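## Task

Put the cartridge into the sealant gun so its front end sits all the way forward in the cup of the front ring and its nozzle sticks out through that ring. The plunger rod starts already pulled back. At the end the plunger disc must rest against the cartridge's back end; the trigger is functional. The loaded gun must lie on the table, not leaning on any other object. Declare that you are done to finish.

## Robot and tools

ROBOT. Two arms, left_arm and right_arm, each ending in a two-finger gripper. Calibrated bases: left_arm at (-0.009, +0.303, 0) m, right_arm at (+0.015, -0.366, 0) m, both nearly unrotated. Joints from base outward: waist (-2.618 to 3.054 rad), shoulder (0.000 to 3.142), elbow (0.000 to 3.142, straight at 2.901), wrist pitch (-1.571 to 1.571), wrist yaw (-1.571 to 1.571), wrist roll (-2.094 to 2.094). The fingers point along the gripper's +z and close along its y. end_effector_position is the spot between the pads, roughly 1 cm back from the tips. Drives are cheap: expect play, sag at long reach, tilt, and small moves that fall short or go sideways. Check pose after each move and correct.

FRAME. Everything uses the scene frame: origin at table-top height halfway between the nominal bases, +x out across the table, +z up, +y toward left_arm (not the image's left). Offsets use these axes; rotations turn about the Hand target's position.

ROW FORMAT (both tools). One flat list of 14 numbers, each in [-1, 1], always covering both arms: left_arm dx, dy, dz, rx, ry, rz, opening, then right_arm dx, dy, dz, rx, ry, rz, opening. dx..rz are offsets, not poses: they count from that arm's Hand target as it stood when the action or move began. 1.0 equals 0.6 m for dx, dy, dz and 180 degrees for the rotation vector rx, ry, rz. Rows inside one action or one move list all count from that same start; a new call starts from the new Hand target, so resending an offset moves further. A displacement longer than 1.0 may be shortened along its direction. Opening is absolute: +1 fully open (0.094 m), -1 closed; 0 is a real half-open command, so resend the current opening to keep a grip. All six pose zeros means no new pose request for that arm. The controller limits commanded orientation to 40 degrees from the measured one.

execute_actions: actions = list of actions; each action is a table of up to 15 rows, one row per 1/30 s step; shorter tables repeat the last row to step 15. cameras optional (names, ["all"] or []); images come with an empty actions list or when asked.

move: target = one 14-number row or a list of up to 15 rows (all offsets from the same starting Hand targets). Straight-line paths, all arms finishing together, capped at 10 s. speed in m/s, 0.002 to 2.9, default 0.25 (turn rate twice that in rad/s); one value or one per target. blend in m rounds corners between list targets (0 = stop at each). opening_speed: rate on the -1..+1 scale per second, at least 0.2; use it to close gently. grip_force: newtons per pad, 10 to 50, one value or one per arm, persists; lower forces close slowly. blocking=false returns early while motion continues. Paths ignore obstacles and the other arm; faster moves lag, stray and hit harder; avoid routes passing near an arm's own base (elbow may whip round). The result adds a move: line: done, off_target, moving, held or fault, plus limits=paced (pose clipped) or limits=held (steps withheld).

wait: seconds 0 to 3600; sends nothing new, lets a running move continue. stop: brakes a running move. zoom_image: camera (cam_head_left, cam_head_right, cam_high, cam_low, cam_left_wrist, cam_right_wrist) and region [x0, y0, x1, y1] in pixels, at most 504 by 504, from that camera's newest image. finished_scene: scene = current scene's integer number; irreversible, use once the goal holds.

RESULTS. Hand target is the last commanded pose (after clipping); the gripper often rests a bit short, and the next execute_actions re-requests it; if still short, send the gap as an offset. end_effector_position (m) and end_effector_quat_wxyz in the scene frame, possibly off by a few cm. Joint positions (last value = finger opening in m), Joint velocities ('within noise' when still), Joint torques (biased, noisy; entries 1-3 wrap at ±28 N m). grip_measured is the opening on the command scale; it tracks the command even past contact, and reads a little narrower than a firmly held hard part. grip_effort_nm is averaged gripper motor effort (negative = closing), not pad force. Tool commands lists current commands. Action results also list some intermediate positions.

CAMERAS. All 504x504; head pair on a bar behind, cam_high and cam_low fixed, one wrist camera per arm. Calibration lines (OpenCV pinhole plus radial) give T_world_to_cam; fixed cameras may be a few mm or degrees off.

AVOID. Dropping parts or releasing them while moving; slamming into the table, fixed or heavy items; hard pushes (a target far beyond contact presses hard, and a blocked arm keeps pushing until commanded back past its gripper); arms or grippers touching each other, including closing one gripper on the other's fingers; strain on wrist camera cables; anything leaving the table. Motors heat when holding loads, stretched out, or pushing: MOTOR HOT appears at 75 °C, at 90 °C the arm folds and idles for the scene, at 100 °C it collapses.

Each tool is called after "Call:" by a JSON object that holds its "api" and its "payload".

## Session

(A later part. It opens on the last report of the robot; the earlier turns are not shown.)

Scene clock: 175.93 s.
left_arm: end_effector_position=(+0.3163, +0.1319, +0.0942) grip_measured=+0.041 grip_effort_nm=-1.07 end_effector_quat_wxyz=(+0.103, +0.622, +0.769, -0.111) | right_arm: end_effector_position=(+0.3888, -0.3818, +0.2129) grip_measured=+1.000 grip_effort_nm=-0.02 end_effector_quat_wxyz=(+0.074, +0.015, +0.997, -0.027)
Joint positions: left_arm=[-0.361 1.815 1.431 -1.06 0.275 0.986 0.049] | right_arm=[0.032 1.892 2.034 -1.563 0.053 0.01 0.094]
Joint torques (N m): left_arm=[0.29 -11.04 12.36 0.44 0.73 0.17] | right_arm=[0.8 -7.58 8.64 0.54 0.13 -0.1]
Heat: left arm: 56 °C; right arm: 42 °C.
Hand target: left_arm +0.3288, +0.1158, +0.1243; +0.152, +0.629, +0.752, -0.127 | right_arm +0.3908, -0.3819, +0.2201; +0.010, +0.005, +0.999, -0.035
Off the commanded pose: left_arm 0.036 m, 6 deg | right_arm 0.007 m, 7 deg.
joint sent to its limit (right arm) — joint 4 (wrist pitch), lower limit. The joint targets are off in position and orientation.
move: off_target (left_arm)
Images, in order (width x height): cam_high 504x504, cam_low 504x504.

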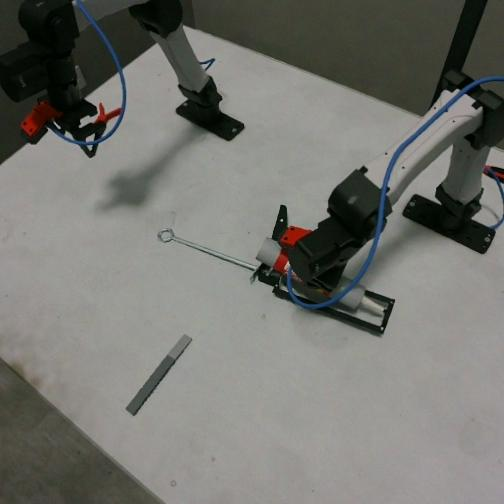

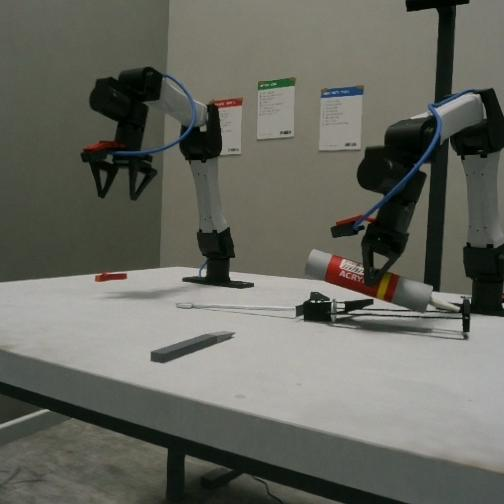

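Call:
{"api": "move", "payload": {"target": [0.001,-0.005,-0.017,0,0,-0.006,0.0,0,0,0,0,0,0,1], "speed": 0.1, "cameras": ["cam_low","cam_high"]}}

Call:
{"api": "zoom_image", "payload": {"camera": "cam_high", "region": [240, 200, 450, 350]}}

Call:
{"api": "zoom_image", "payload": {"camera": "cam_low", "region": [284, 200, 504, 350]}}

Scene clock: 185.83 s.
left_arm: end_effector_position=(+0.3157, +0.1315, +0.0886) grip_measured=+0.041 grip_effort_nm=-1.07 end_effector_quat_wxyz=(+0.096, +0.626, +0.765, -0.114) | right_arm: end_effector_position=(+0.3888, -0.3818, +0.2129) grip_measured=+1.000 grip_effort_nm=-0.02 end_effector_quat_wxyz=(+0.074, +0.015, +0.997, -0.027)
Joint positions: left_arm=[-0.361 1.831 1.431 -1.06 0.278 1 0.049] | right_arm=[0.032 1.892 2.034 -1.563 0.053 0.01 0.094]
Joint torques (N m): left_arm=[-0.29 -11.22 10.36 0.7 0.72 0.18] | right_arm=[0.65 -7.53 8.44 0.53 0.14 -0.06]
Heat: left arm: 53 °C; right arm: 42 °C.
Hand target: left_arm +0.3294, +0.1128, +0.1141; +0.151, +0.636, +0.746, -0.129 | right_arm +0.3908, -0.3819, +0.2201; +0.010, +0.005, +0.999, -0.035
Off the commanded pose: left_arm 0.034 m, 7 deg | right_arm 0.007 m, 7 deg.
joint sent to its limit (right arm) — joint 4 (wrist pitch), lower limit. The joint targets are off in position and orientation.
move: off_target (left_arm)
Images, in order (width x height): cam_high 504x504, cam_low 504x504.

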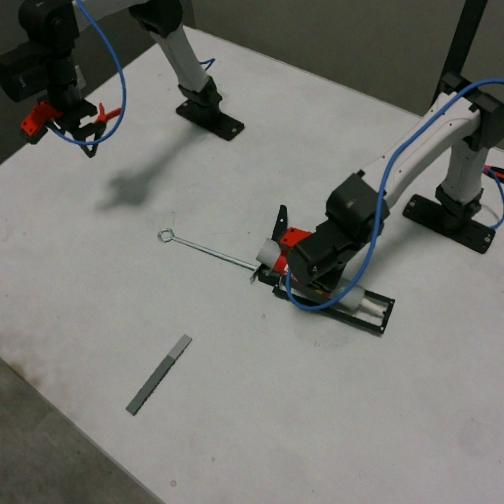

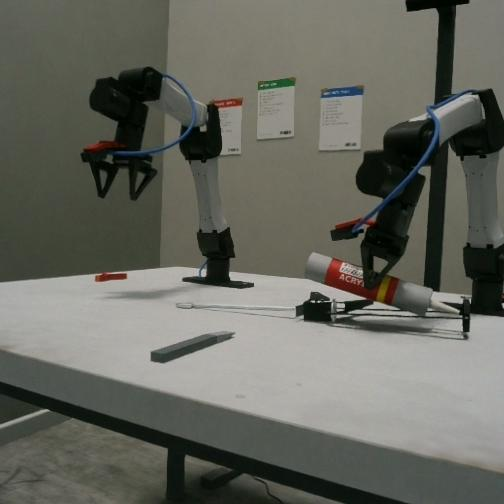

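Scaled by 2.400 from the camera's image (finer frame: 720x720).

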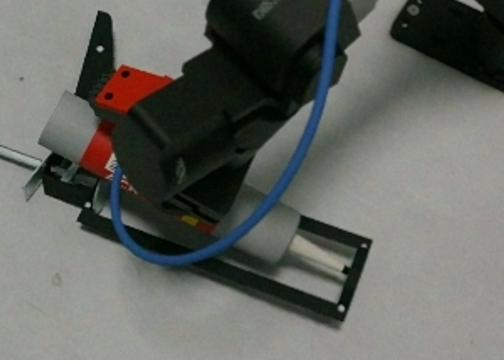

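Scaled by 2.291 from the camera's image (finer frame: 720x720).

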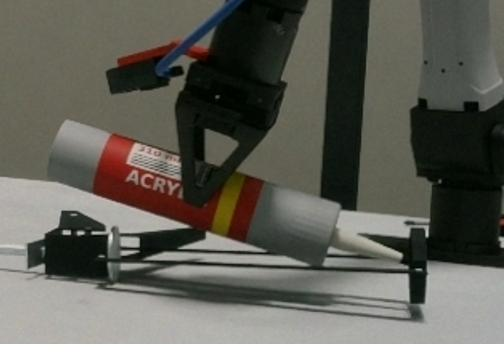

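Call:
{"api": "move", "payload": {"target": [[0,-0.002,-0.014,0,0,0,0.0,0,0,0,0,0,0,1],[-0.0097,0.049,-0.028,0,0,0,0.0,0,0,0,0,0,0,1]], "speed": 0.06, "cameras": ["cam_low","cam_high"]}}

Call:
{"api": "zoom_image", "payload": {"camera": "cam_high", "region": [240, 200, 450, 350]}}

Call:
{"api": "zoom_image", "payload": {"camera": "cam_low", "region": [284, 200, 504, 350]}}

Scene clock: 193.57 s.
left_arm: end_effector_position=(+0.3133, +0.1443, +0.0706) grip_measured=+0.041 grip_effort_nm=-1.07 end_effector_quat_wxyz=(+0.098, +0.633, +0.756, -0.132) | right_arm: end_effector_position=(+0.3888, -0.3818, +0.2129) grip_measured=+1.000 grip_effort_nm=-0.02 end_effector_quat_wxyz=(+0.074, +0.015, +0.997, -0.027)
Joint positions: left_arm=[-0.31 1.838 1.361 -1.01 0.32 1.075 0.049] | right_arm=[0.032 1.892 2.034 -1.563 0.053 0.01 0.094]
Joint torques (N m): left_arm=[1.16 -15.09 5.98 0.63 0.49 0.21] | right_arm=[0.88 -7.65 8.57 0.53 0.13 -0.09]
Heat: left arm: 51 °C; right arm: 43 °C.
Hand target: left_arm +0.3236, +0.1422, +0.0973; +0.151, +0.636, +0.746, -0.129 | right_arm +0.3908, -0.3819, +0.2201; +0.010, +0.005, +0.999, -0.035
Off the commanded pose: left_arm 0.029 m, 6 deg | right_arm 0.007 m, 7 deg.
joint sent to its limit (right arm) — joint 4 (wrist pitch), lower limit. The joint targets are off in position and orientation.
move: off_target (left_arm)
Images, in order (width x height): cam_high 504x504, cam_low 504x504.

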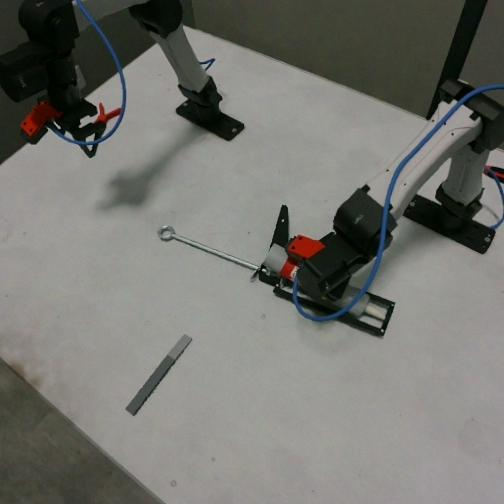

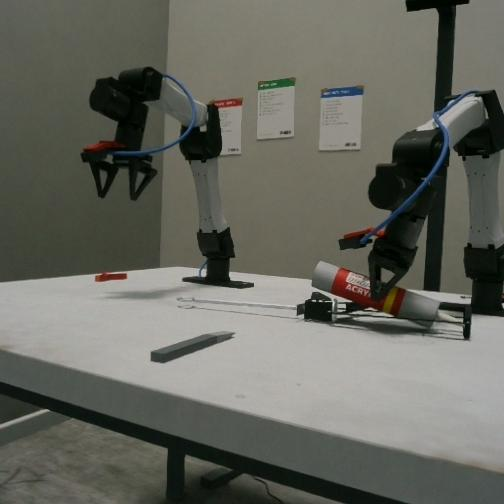

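Scaled by 2.400 from the camera's image (finer frame: 720x720).

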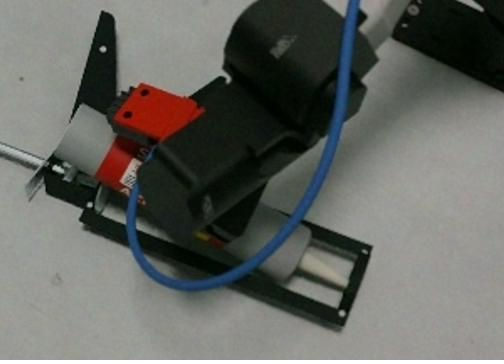

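Scaled by 2.291 from the camera's image (finer frame: 720x720).

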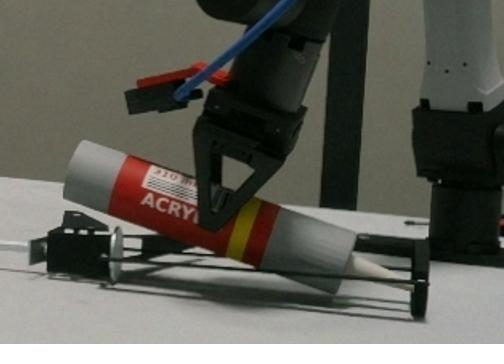

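Call:
{"api": "zoom_image", "payload": {"camera": "cam_high", "region": [350, 280, 410, 340]}}

Call:
{"api": "zoom_image", "payload": {"camera": "cam_low", "region": [415, 285, 485, 355]}}

Scaled by 8.400 from the camera's image (finer frame: 720x720).

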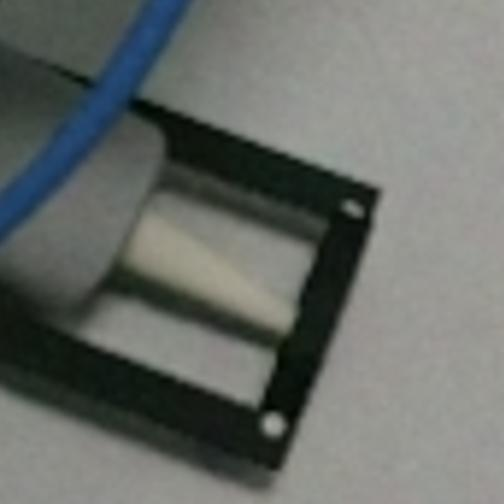

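Scaled by 7.200 from the camera's image (finer frame: 720x720).

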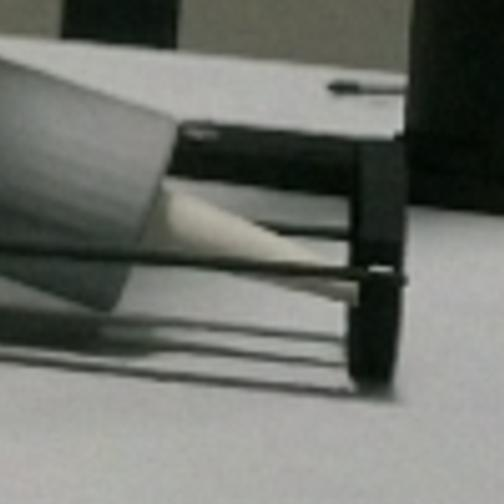

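Call:
{"api": "move", "payload": {"target": [[0.004,-0.028,0.004,0,0,0,0.0,0,0,0,0,0,0,1],[0.004,-0.028,0.022,0,0,0,0.0,0,0,0,0,0,0,1]], "speed": 0.06, "cameras": ["cam_low","cam_high"]}}

Call:
{"api": "zoom_image", "payload": {"camera": "cam_high", "region": [350, 280, 410, 340]}}

Call:
{"api": "zoom_image", "payload": {"camera": "cam_low", "region": [415, 285, 485, 355]}}

Scene clock: 205.27 s.
left_arm: end_effector_position=(+0.3133, +0.1403, +0.0723) grip_measured=+0.041 grip_effort_nm=-1.07 end_effector_quat_wxyz=(+0.099, +0.629, +0.759, -0.132) | right_arm: end_effector_position=(+0.3888, -0.3818, +0.2129) grip_measured=+1.000 grip_effort_nm=-0.02 end_effector_quat_wxyz=(+0.074, +0.015, +0.997, -0.027)
Joint positions: left_arm=[-0.321 1.838 1.367 -1.01 0.32 1.054 0.049] | right_arm=[0.032 1.892 2.034 -1.563 0.053 0.01 0.094]
Joint torques (N m): left_arm=[-1.03 -14.06 11.89 0.3 0.46 -0.06] | right_arm=[0.83 -7.62 8.43 0.54 0.15 -0.1]
Heat: left arm: 51 °C; right arm: 43 °C.
Hand target: left_arm +0.3260, +0.1254, +0.1105; +0.151, +0.636, +0.746, -0.129 | right_arm +0.3908, -0.3819, +0.2201; +0.010, +0.005, +0.999, -0.035
Off the commanded pose: left_arm 0.043 m, 6 deg | right_arm 0.007 m, 7 deg.
joint sent to its limit (right arm) — joint 4 (wrist pitch), lower limit. The joint targets are off in position and orientation.
move: off_target (left_arm)
Images, in order (width x height): cam_high 504x504, cam_low 504x504.

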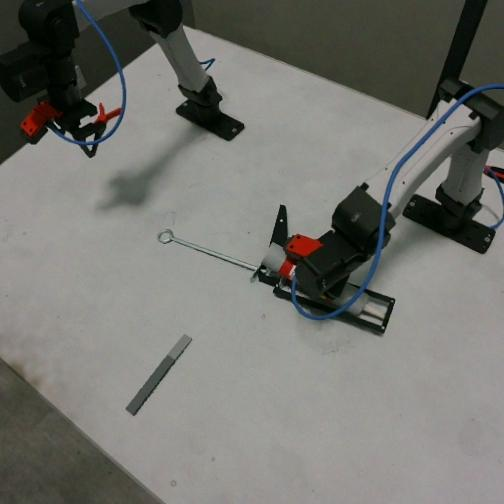

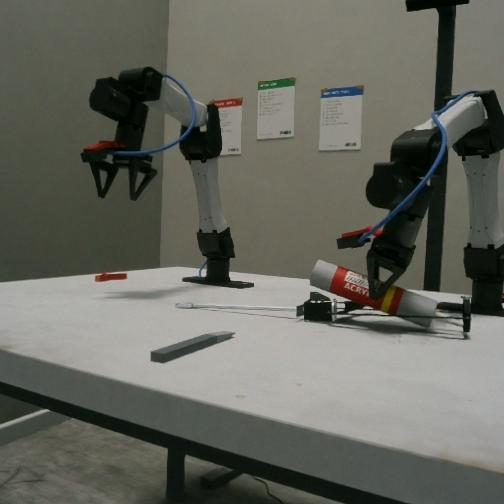

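Scaled by 8.400 from the camera's image (finer frame: 720x720).

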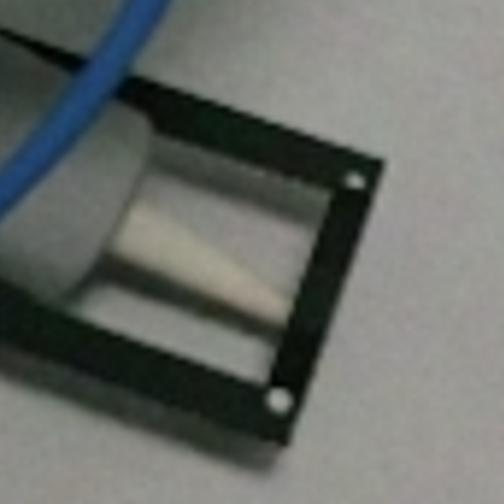

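Scaled by 7.200 from the camera's image (finer frame: 720x720).

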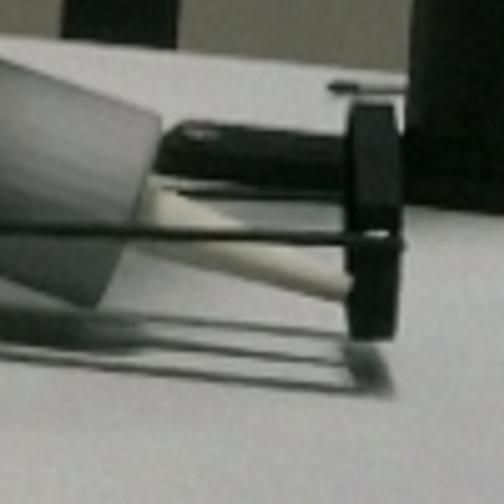

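Call:
{"api": "move", "payload": {"target": [[0.004,-0.02,0.004,0,0,0,0.0,0,0,0,0,0,0,1],[0.004,-0.02,0.03,0,0,0,0.0,0,0,0,0,0,0,1]], "speed": 0.06, "cameras": ["cam_low","cam_high"]}}

Call:
{"api": "zoom_image", "payload": {"camera": "cam_high", "region": [340, 280, 410, 340]}}

Call:
{"api": "zoom_image", "payload": {"camera": "cam_low", "region": [415, 285, 485, 355]}}

Scene clock: 224.80 s.
left_arm: end_effector_position=(+0.3137, +0.1231, +0.0948) grip_measured=+0.041 grip_effort_nm=-1.07 end_effector_quat_wxyz=(+0.102, +0.634, +0.755, -0.133) | right_arm: end_effector_position=(+0.3888, -0.3818, +0.2129) grip_measured=+1.000 grip_effort_nm=-0.02 end_effector_quat_wxyz=(+0.074, +0.015, +0.997, -0.027)
Joint positions: left_arm=[-0.365 1.838 1.456 -1.081 0.32 1.019 0.049] | right_arm=[0.032 1.892 2.034 -1.563 0.053 0.01 0.094]
Joint torques (N m): left_arm=[-0.65 -12.62 12.25 0.39 0.37 -0.06] | right_arm=[0.91 -7.84 8.59 0.53 0.11 -0.05]
Heat: left arm: 51 °C; right arm: 43 °C.
Hand target: left_arm +0.3284, +0.1134, +0.1285; +0.151, +0.636, +0.746, -0.129 | right_arm +0.3908, -0.3819, +0.2201; +0.010, +0.005, +0.999, -0.035
Off the commanded pose: left_arm 0.038 m, 6 deg | right_arm 0.007 m, 7 deg.
joint sent to its limit (right arm) — joint 4 (wrist pitch), lower limit. The joint targets are off in position and orientation.
move: off_target (left_arm)
Images, in order (width x height): cam_high 504x504, cam_low 504x504.

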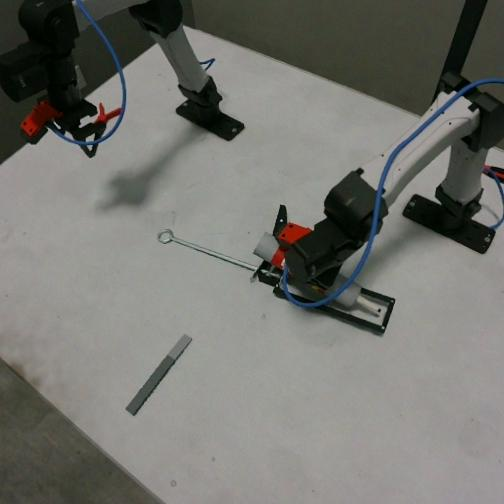

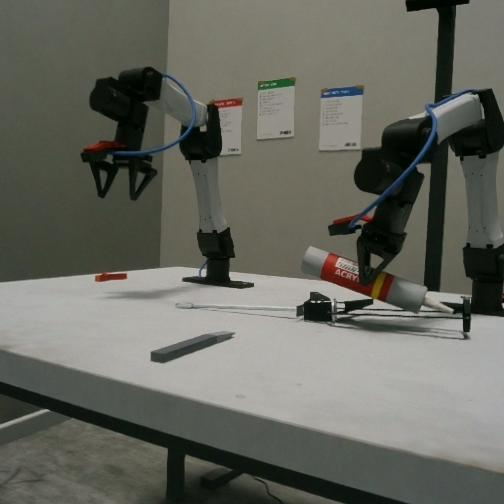

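Scaled by 7.200 from the camera's image (finer frame: 720x720).

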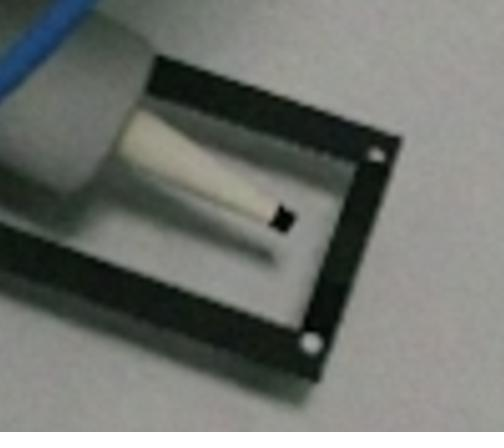

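Scaled by 7.200 from the camera's image (finer frame: 720x720).

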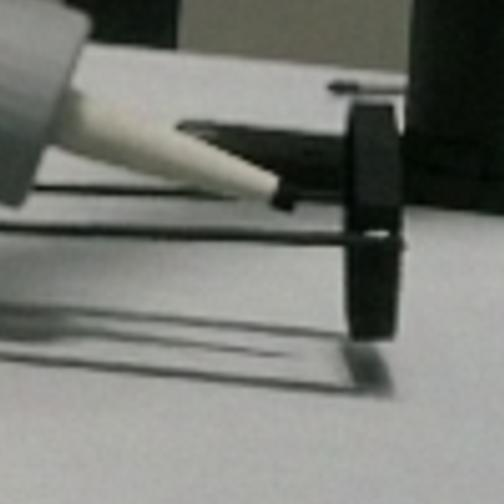

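Call:
{"api": "move", "payload": {"target": [-0.0097,0.058,-0.022,0,0,0,0.0,0,0,0,0,0,0,1], "speed": 0.06, "cameras": ["cam_low","cam_high"]}}

Call:
{"api": "zoom_image", "payload": {"camera": "cam_high", "region": [340, 280, 410, 340]}}

Call:
{"api": "zoom_image", "payload": {"camera": "cam_low", "region": [415, 285, 485, 355]}}

Scene clock: 234.17 s.
left_arm: end_effector_position=(+0.3161, +0.1570, +0.0867) grip_measured=+0.041 grip_effort_nm=-1.07 end_effector_quat_wxyz=(+0.097, +0.626, +0.762, -0.131) | right_arm: end_effector_position=(+0.3888, -0.3818, +0.2129) grip_measured=+1.000 grip_effort_nm=-0.02 end_effector_quat_wxyz=(+0.074, +0.015, +0.997, -0.027)
Joint positions: left_arm=[-0.273 1.822 1.407 -1.081 0.32 1.095 0.049] | right_arm=[0.032 1.892 2.034 -1.563 0.053 0.01 0.094]
Joint torques (N m): left_arm=[0.18 -15.28 6.43 0.58 0.53 0.19] | right_arm=[0.83 -7.58 8.57 0.53 0.11 -0.06]
Heat: left arm: 51 °C; right arm: 43 °C.
Hand target: left_arm +0.3225, +0.1482, +0.1153; +0.151, +0.636, +0.746, -0.129 | right_arm +0.3908, -0.3819, +0.2201; +0.010, +0.005, +0.999, -0.035
Off the commanded pose: left_arm 0.031 m, 6 deg | right_arm 0.007 m, 7 deg.
joint sent to its limit (right arm) — joint 4 (wrist pitch), lower limit. The joint targets are off in position and orientation.
move: off_target (left_arm)
Images, in order (width x height): cam_high 504x504, cam_low 504x504.

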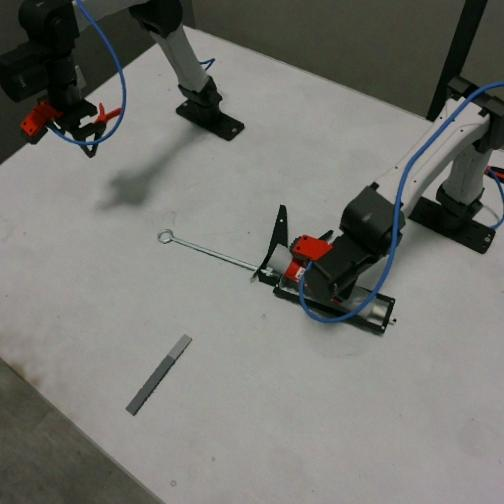

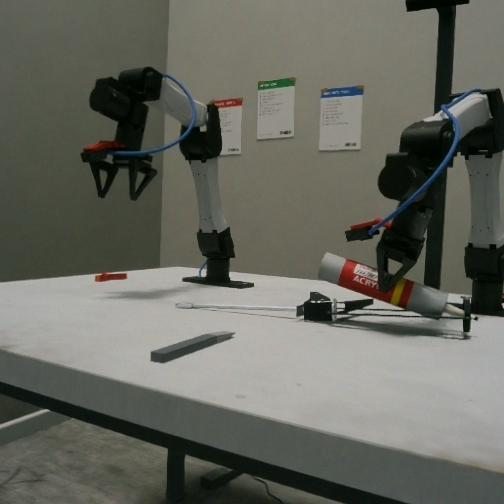

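Scaled by 7.200 from the camera's image (finer frame: 720x720).

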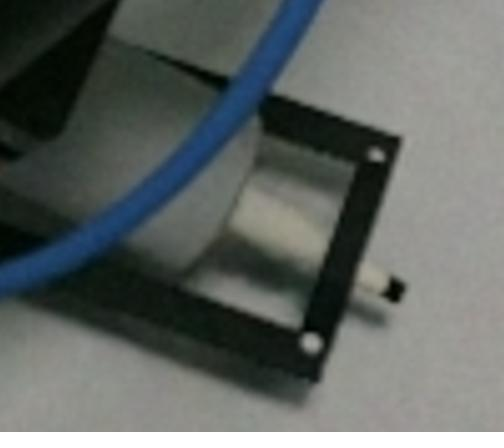

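Scaled by 7.200 from the camera's image (finer frame: 720x720).

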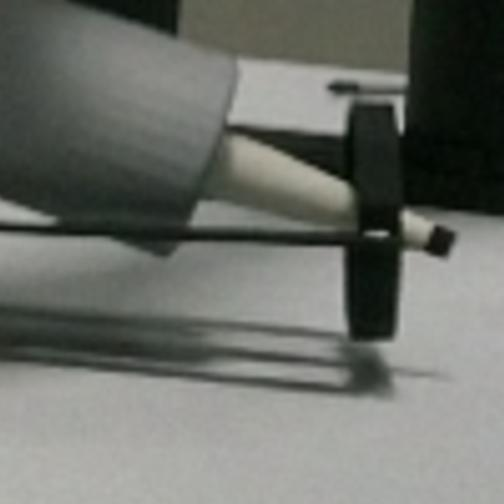

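Call:
{"api": "move", "payload": {"target": [-0.009,0.041,-0.014,0.006,0.0015,0,0.0,0,0,0,0,0,0,1], "speed": 0.06, "cameras": ["cam_low","cam_high"]}}

Call:
{"api": "zoom_image", "payload": {"camera": "cam_high", "region": [240, 210, 420, 350]}}

Call:
{"api": "zoom_image", "payload": {"camera": "cam_low", "region": [294, 230, 494, 350]}}

Scene clock: 241.90 s.
left_arm: end_effector_position=(+0.3097, +0.1803, +0.0806) grip_measured=+0.041 grip_effort_nm=-1.07 end_effector_quat_wxyz=(+0.093, +0.627, +0.763, -0.131) | right_arm: end_effector_position=(+0.3888, -0.3818, +0.2129) grip_measured=+1.000 grip_effort_nm=-0.02 end_effector_quat_wxyz=(+0.074, +0.015, +0.997, -0.027)
Joint positions: left_arm=[-0.212 1.796 1.351 -1.081 0.32 1.161 0.049] | right_arm=[0.032 1.892 2.034 -1.563 0.053 0.01 0.094]
Joint torques (N m): left_arm=[0.24 -14.86 6.31 0.53 0.46 0.16] | right_arm=[0.9 -7.54 8.64 0.56 0.12 -0.15]
Heat: left arm: 54 °C; right arm: 43 °C.
Hand target: left_arm +0.3171, +0.1728, +0.1069; +0.143, +0.637, +0.748, -0.123 | right_arm +0.3908, -0.3819, +0.2201; +0.010, +0.005, +0.999, -0.035
Off the commanded pose: left_arm 0.028 m, 6 deg | right_arm 0.007 m, 7 deg.
joint sent to its limit (right arm) — joint 4 (wrist pitch), lower limit. The joint targets are off in position and orientation.
move: off_target (left_arm)
Images, in order (width x height): cam_high 504x504, cam_low 504x504.

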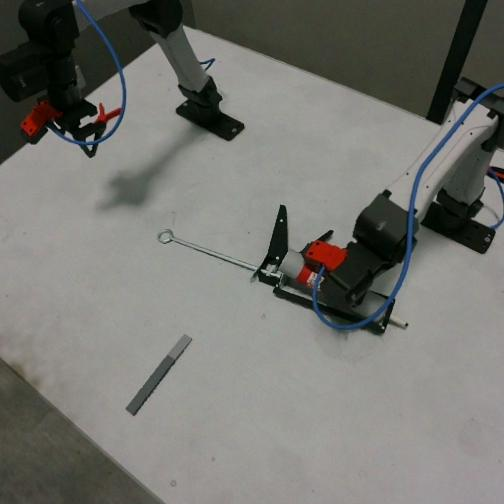

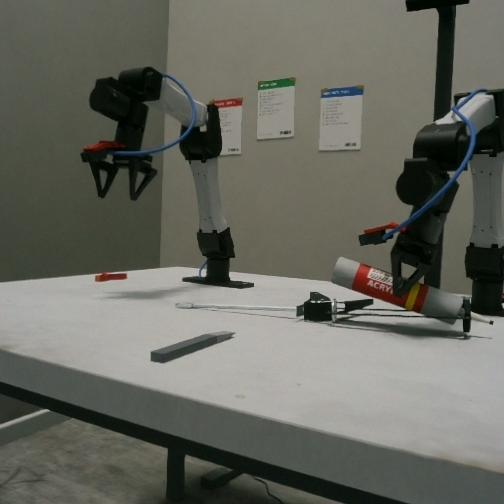

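Scaled by 2.800 from the camera's image (finer frame: 720x720).

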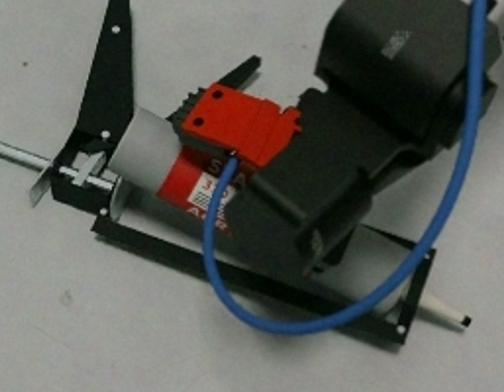

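Scaled by 2.520 from the camera's image (finer frame: 720x720).

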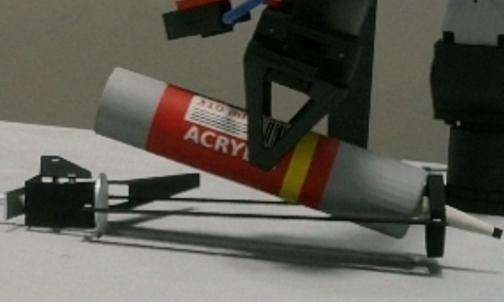

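Call:
{"api": "move", "payload": {"target": [-0.0013,0.0075,-0.024,0.022,0.005,0,0.0,0,0,0,0,0,0,1], "speed": 0.06, "cameras": ["cam_low","cam_high"]}}

Call:
{"api": "zoom_image", "payload": {"camera": "cam_high", "region": [240, 210, 420, 350]}}

Call:
{"api": "zoom_image", "payload": {"camera": "cam_low", "region": [294, 230, 494, 350]}}

Scene clock: 261.37 s.
left_arm: end_effector_position=(+0.3069, +0.1806, +0.0767) grip_measured=+0.041 grip_effort_nm=-1.07 end_effector_quat_wxyz=(+0.080, +0.636, +0.759, -0.116) | right_arm: end_effector_position=(+0.3888, -0.3818, +0.2129) grip_measured=+1.000 grip_effort_nm=-0.02 end_effector_quat_wxyz=(+0.074, +0.015, +0.997, -0.027)
Joint positions: left_arm=[-0.232 1.796 1.344 -1.079 0.281 1.163 0.049] | right_arm=[0.032 1.892 2.034 -1.563 0.053 0.01 0.094]
Joint torques (N m): left_arm=[-0.77 -12.41 6.26 0.58 0.2 0.03] | right_arm=[1.06 -7.75 8.75 0.55 0.07 -0.08]
Heat: left arm: 53 °C; right arm: 43 °C.
Hand target: left_arm +0.3164, +0.1773, +0.0925; +0.115, +0.640, +0.752, -0.102 | right_arm +0.3908, -0.3819, +0.2201; +0.010, +0.005, +0.999, -0.035
Off the commanded pose: left_arm 0.019 m, 4 deg | right_arm 0.007 m, 7 deg.
joint sent to its limit (right arm) — joint 4 (wrist pitch), lower limit. The joint targets are off in position and orientation.
move: off_target (left_arm)
Images, in order (width x height): cam_high 504x504, cam_low 504x504.

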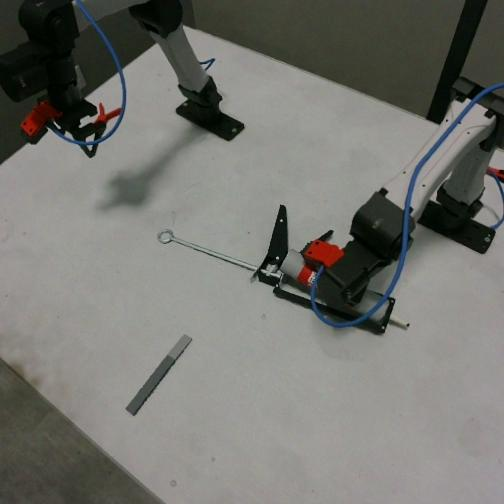

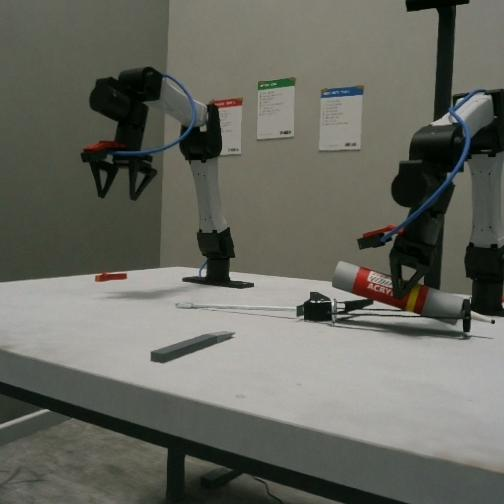

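Scaled by 2.800 from the camera's image (finer frame: 720x720).

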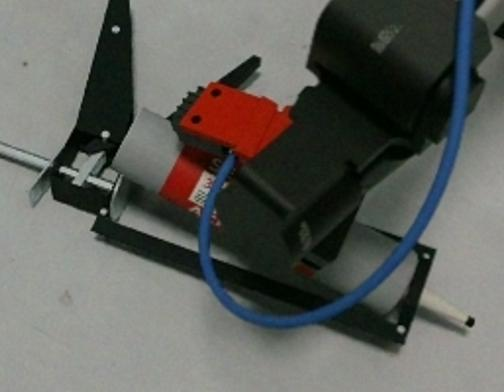

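Scaled by 2.520 from the camera's image (finer frame: 720x720).

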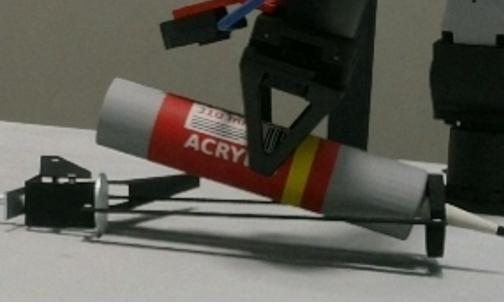

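Call:
{"api": "move", "payload": {"target": [-0.001,0.005,-0.024,0.012,0.003,0,0.0,0,0,0,0,0,0,1], "speed": 0.06, "cameras": ["cam_low","cam_high"]}}

Call:
{"api": "zoom_image", "payload": {"camera": "cam_high", "region": [240, 210, 420, 350]}}

Call:
{"api": "zoom_image", "payload": {"camera": "cam_low", "region": [294, 230, 494, 350]}}

Scene clock: 267.80 s.
left_arm: end_effector_position=(+0.3054, +0.1839, +0.0688) grip_measured=+0.041 grip_effort_nm=-1.07 end_effector_quat_wxyz=(+0.072, +0.640, +0.758, -0.103) | right_arm: end_effector_position=(+0.3888, -0.3818, +0.2129) grip_measured=+1.000 grip_effort_nm=-0.02 end_effector_quat_wxyz=(+0.074, +0.015, +0.997, -0.027)
Joint positions: left_arm=[-0.24 1.796 1.318 -1.055 0.249 1.163 0.049] | right_arm=[0.032 1.892 2.034 -1.563 0.053 0.01 0.094]
Joint torques (N m): left_arm=[-0.8 -10.44 6.17 0.64 0.13 -0.04] | right_arm=[0.81 -7.49 8.58 0.54 0.15 -0.09]
Heat: left arm: 53 °C; right arm: 43 °C.
Hand target: left_arm +0.3158, +0.1803, +0.0781; +0.100, +0.642, +0.755, -0.091 | right_arm +0.3908, -0.3819, +0.2201; +0.010, +0.005, +0.999, -0.035
Off the commanded pose: left_arm 0.014 m, 3 deg | right_arm 0.007 m, 7 deg.
joint sent to its limit (right arm) — joint 4 (wrist pitch), lower limit. The joint targets are off in position and orientation.
move: off_target (left_arm)
Images, in order (width x height): cam_high 504x504, cam_low 504x504.

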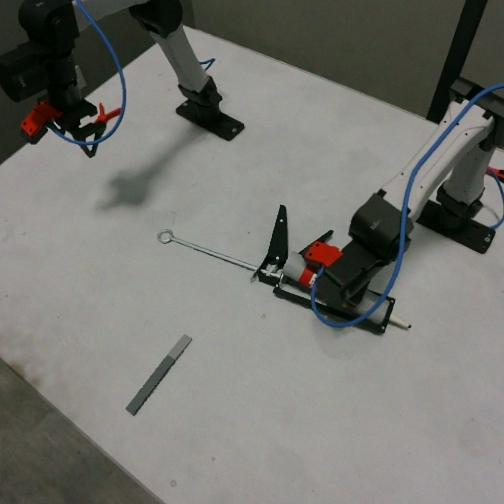

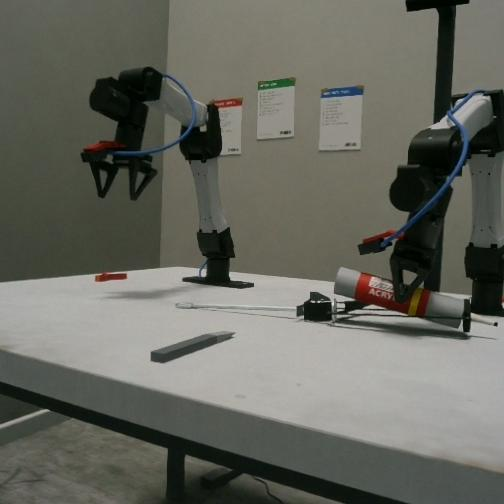

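Scaled by 2.800 from the camera's image (finer frame: 720x720).

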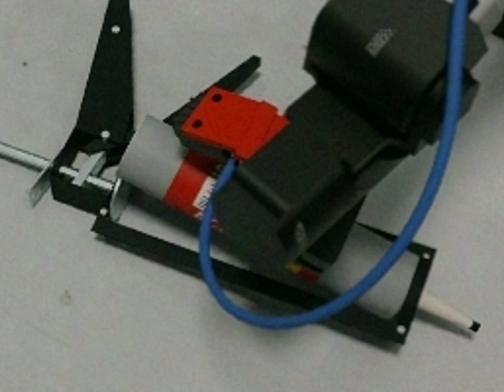

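Scaled by 2.520 from the camera's image (finer frame: 720x720).

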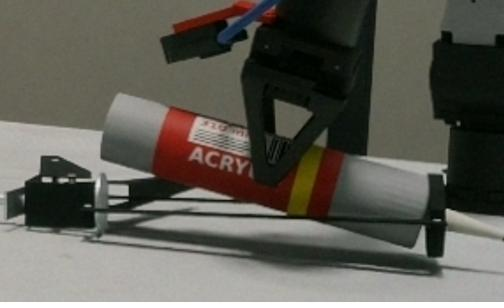

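Call:
{"api": "move", "payload": {"target": [-0.003,0.018,-0.012,0.02,0.005,0,0.0,0,0,0,0,0,0,1], "speed": 0.06, "cameras": ["cam_low","cam_high"]}}

Call:
{"api": "zoom_image", "payload": {"camera": "cam_high", "region": [240, 210, 420, 350]}}

Call:
{"api": "zoom_image", "payload": {"camera": "cam_low", "region": [294, 230, 494, 350]}}

Scene clock: 273.40 s.
left_arm: end_effector_position=(+0.3060, +0.1894, +0.0630) grip_measured=+0.041 grip_effort_nm=-1.07 end_effector_quat_wxyz=(+0.057, +0.642, +0.760, -0.089) | right_arm: end_effector_position=(+0.3888, -0.3818, +0.2129) grip_measured=+1.000 grip_effort_nm=-0.02 end_effector_quat_wxyz=(+0.074, +0.015, +0.997, -0.027)
Joint positions: left_arm=[-0.243 1.81 1.318 -1.055 0.211 1.163 0.049] | right_arm=[0.032 1.892 2.034 -1.563 0.053 0.01 0.094]
Joint torques (N m): left_arm=[-0.42 -10.32 6.22 0.44 -0.05 0.04] | right_arm=[0.75 -7.66 8.39 0.53 0.12 -0.1]
Heat: left arm: 52 °C; right arm: 44 °C.
Hand target: left_arm +0.3140, +0.1911, +0.0709; +0.073, +0.644, +0.758, -0.072 | right_arm +0.3908, -0.3819, +0.2201; +0.010, +0.005, +0.999, -0.035
Off the commanded pose: left_arm 0.011 m, 3 deg | right_arm 0.007 m, 7 deg.
joint sent to its limit (right arm) — joint 4 (wrist pitch), lower limit. The joint targets are off in position and orientation.
move: off_target (left_arm)
Images, in order (width x height): cam_high 504x504, cam_low 504x504.

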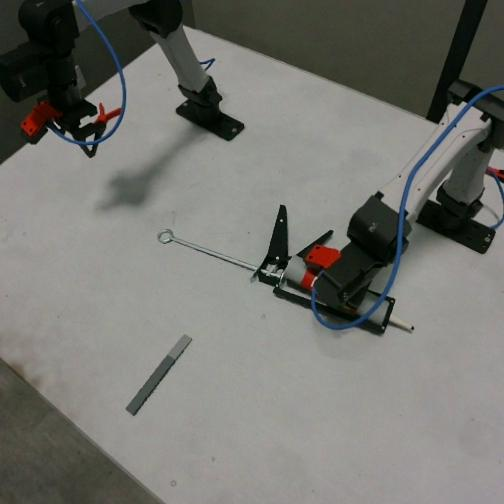

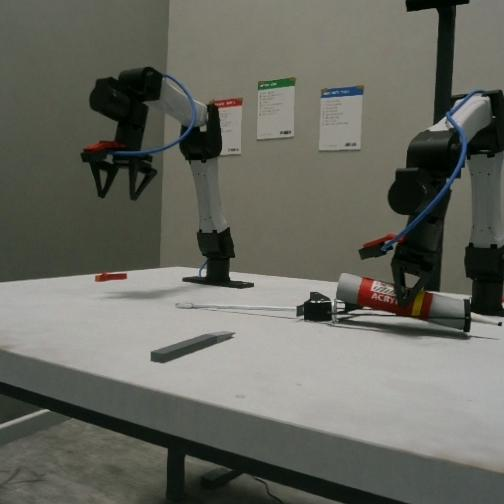

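Scaled by 2.800 from the camera's image (finer frame: 720x720).

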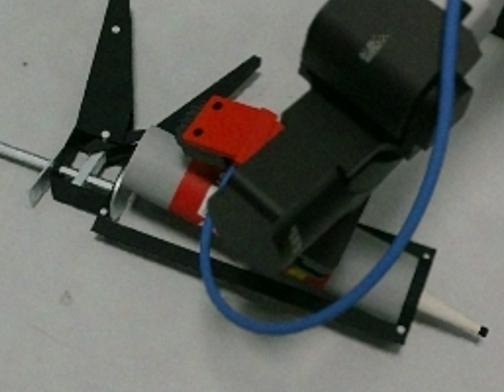

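Scaled by 2.520 from the camera's image (finer frame: 720x720).

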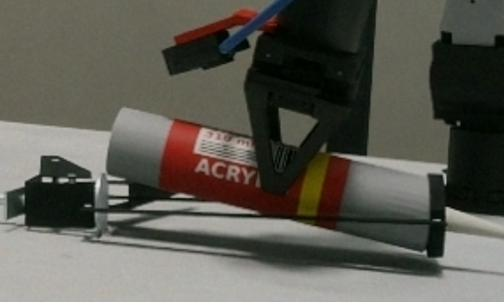

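Call:
{"api": "move", "payload": {"target": [-0.002,0.010,-0.016,0.028,0.007,0,0.0,0,0,0,0,0,0,1], "speed": 0.06, "cameras": ["cam_low","cam_high"]}}

Call:
{"api": "zoom_image", "payload": {"camera": "cam_high", "region": [240, 210, 420, 350]}}

Call:
{"api": "zoom_image", "payload": {"camera": "cam_low", "region": [294, 230, 494, 350]}}

Scene clock: 278.63 s.
left_arm: end_effector_position=(+0.3052, +0.1907, +0.0511) grip_measured=+0.041 grip_effort_nm=-1.07 end_effector_quat_wxyz=(+0.031, +0.647, +0.759, -0.069) | right_arm: end_effector_position=(+0.3888, -0.3818, +0.2129) grip_measured=+1.000 grip_effort_nm=-0.02 end_effector_quat_wxyz=(+0.074, +0.015, +0.997, -0.027)
Joint positions: left_arm=[-0.27 1.842 1.318 -1.049 0.151 1.147 0.049] | right_arm=[0.032 1.892 2.034 -1.563 0.053 0.01 0.094]
Joint torques (N m): left_arm=[-0.21 -10.43 7.53 0.18 -0.21 -0.04] | right_arm=[0.94 -7.69 8.68 0.53 0.17 -0.06]
Heat: left arm: 51 °C; right arm: 44 °C.
Hand target: left_arm +0.3128, +0.1971, +0.0613; +0.037, +0.646, +0.761, -0.046 | right_arm +0.3908, -0.3819, +0.2201; +0.010, +0.005, +0.999, -0.035
Off the commanded pose: left_arm 0.014 m, 3 deg | right_arm 0.007 m, 7 deg.
joint sent to its limit (right arm) — joint 4 (wrist pitch), lower limit. The joint targets are off in position and orientation.
move: off_target (left_arm)
Images, in order (width x height): cam_high 504x504, cam_low 504x504.

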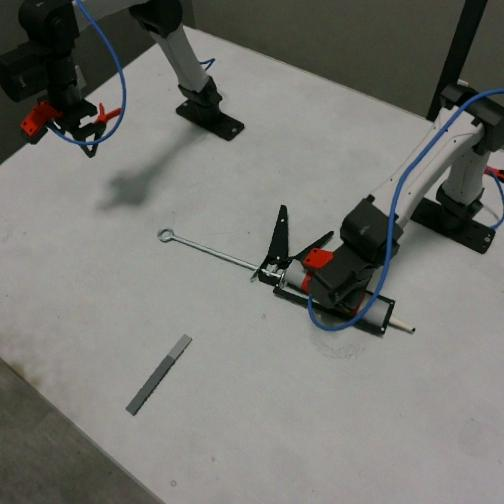

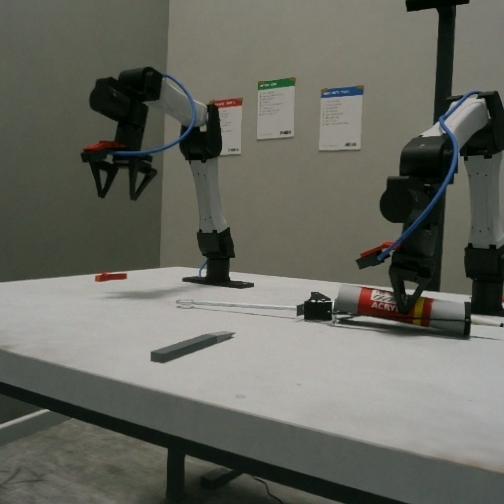

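Scaled by 2.800 from the camera's image (finer frame: 720x720).

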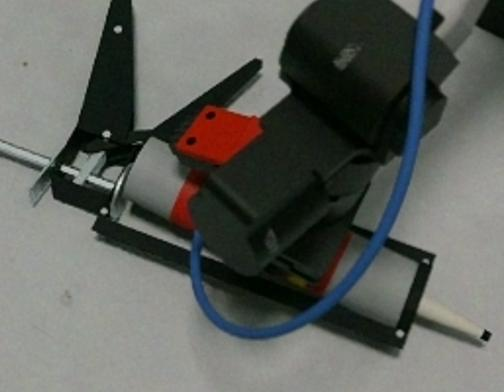

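Scaled by 2.520 from the camera's image (finer frame: 720x720).

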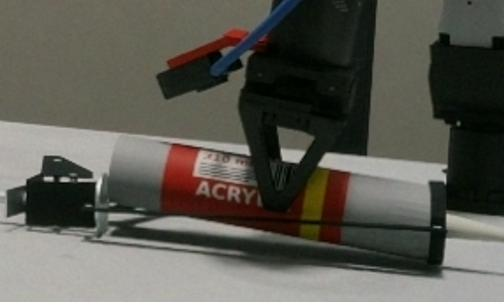

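Call:
{"api": "move", "payload": {"target": [0,0,0,0,0,0,0.13,0,0,0,0,0,0,1], "opening_speed": 0.2, "cameras": ["cam_low","cam_high","cam_left_wrist"]}}

Call:
{"api": "zoom_image", "payload": {"camera": "cam_low", "region": [294, 230, 494, 350]}}

Scene clock: 285.10 s.
left_arm: end_effector_position=(+0.3054, +0.1968, +0.0506) grip_measured=+0.128 grip_effort_nm=0.05 end_effector_quat_wxyz=(+0.024, +0.644, +0.762, -0.061) | right_arm: end_effector_position=(+0.3888, -0.3818, +0.2129) grip_measured=+1.000 grip_effort_nm=-0.02 end_effector_quat_wxyz=(+0.074, +0.015, +0.997, -0.027)
Joint positions: left_arm=[-0.263 1.842 1.318 -1.055 0.131 1.146 0.053] | right_arm=[0.032 1.892 2.034 -1.563 0.053 0.01 0.094]
Joint torques (N m): left_arm=[-0.24 -10.39 7.51 0.18 -0.1 -0.03] | right_arm=[0.9 -7.72 8.47 0.53 0.11 -0.09]
Heat: left arm: 50 °C; right arm: 44 °C.
Hand target: left_arm +0.3128, +0.1971, +0.0613; +0.037, +0.646, +0.761, -0.046 | right_arm +0.3908, -0.3819, +0.2201; +0.010, +0.005, +0.999, -0.035
Off the commanded pose: left_arm 0.013 m, 2 deg | right_arm 0.007 m, 7 deg.
joint sent to its limit (right arm) — joint 4 (wrist pitch), lower limit. The joint targets are off in position and orientation.
move: done
cam_left_wrist: T_world_to_cam=[[-0.9984, -0.0346, 0.04477, 0.31252], [-0.01073, 0.89266, 0.4506, -0.16727], [-0.05556, 0.4494, -0.8916, 0.06444]] pos_world=[0.31381, 0.13117, 0.11883]
Images, in order (width x height): cam_high 504x504, cam_low 504x504, cam_left_wrist 504x504.

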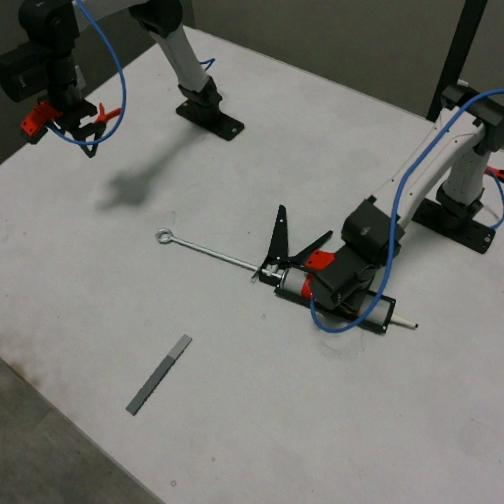

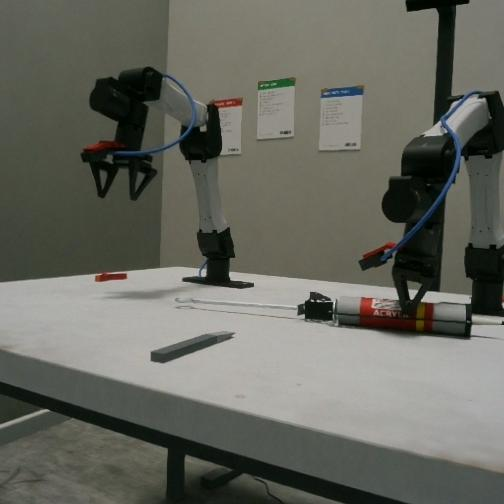

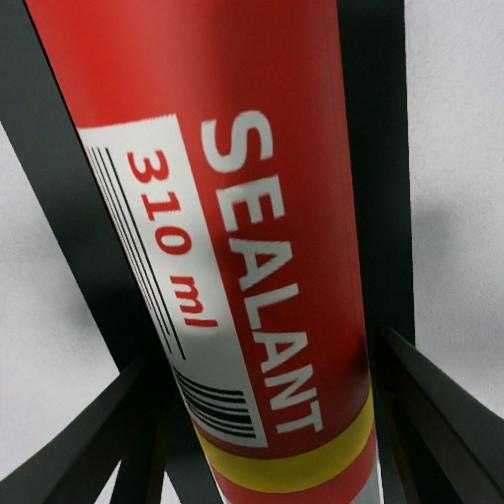

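Scaled by 2.520 from the camera's image (finer frame: 720x720).

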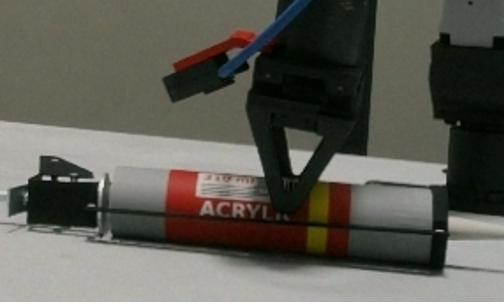

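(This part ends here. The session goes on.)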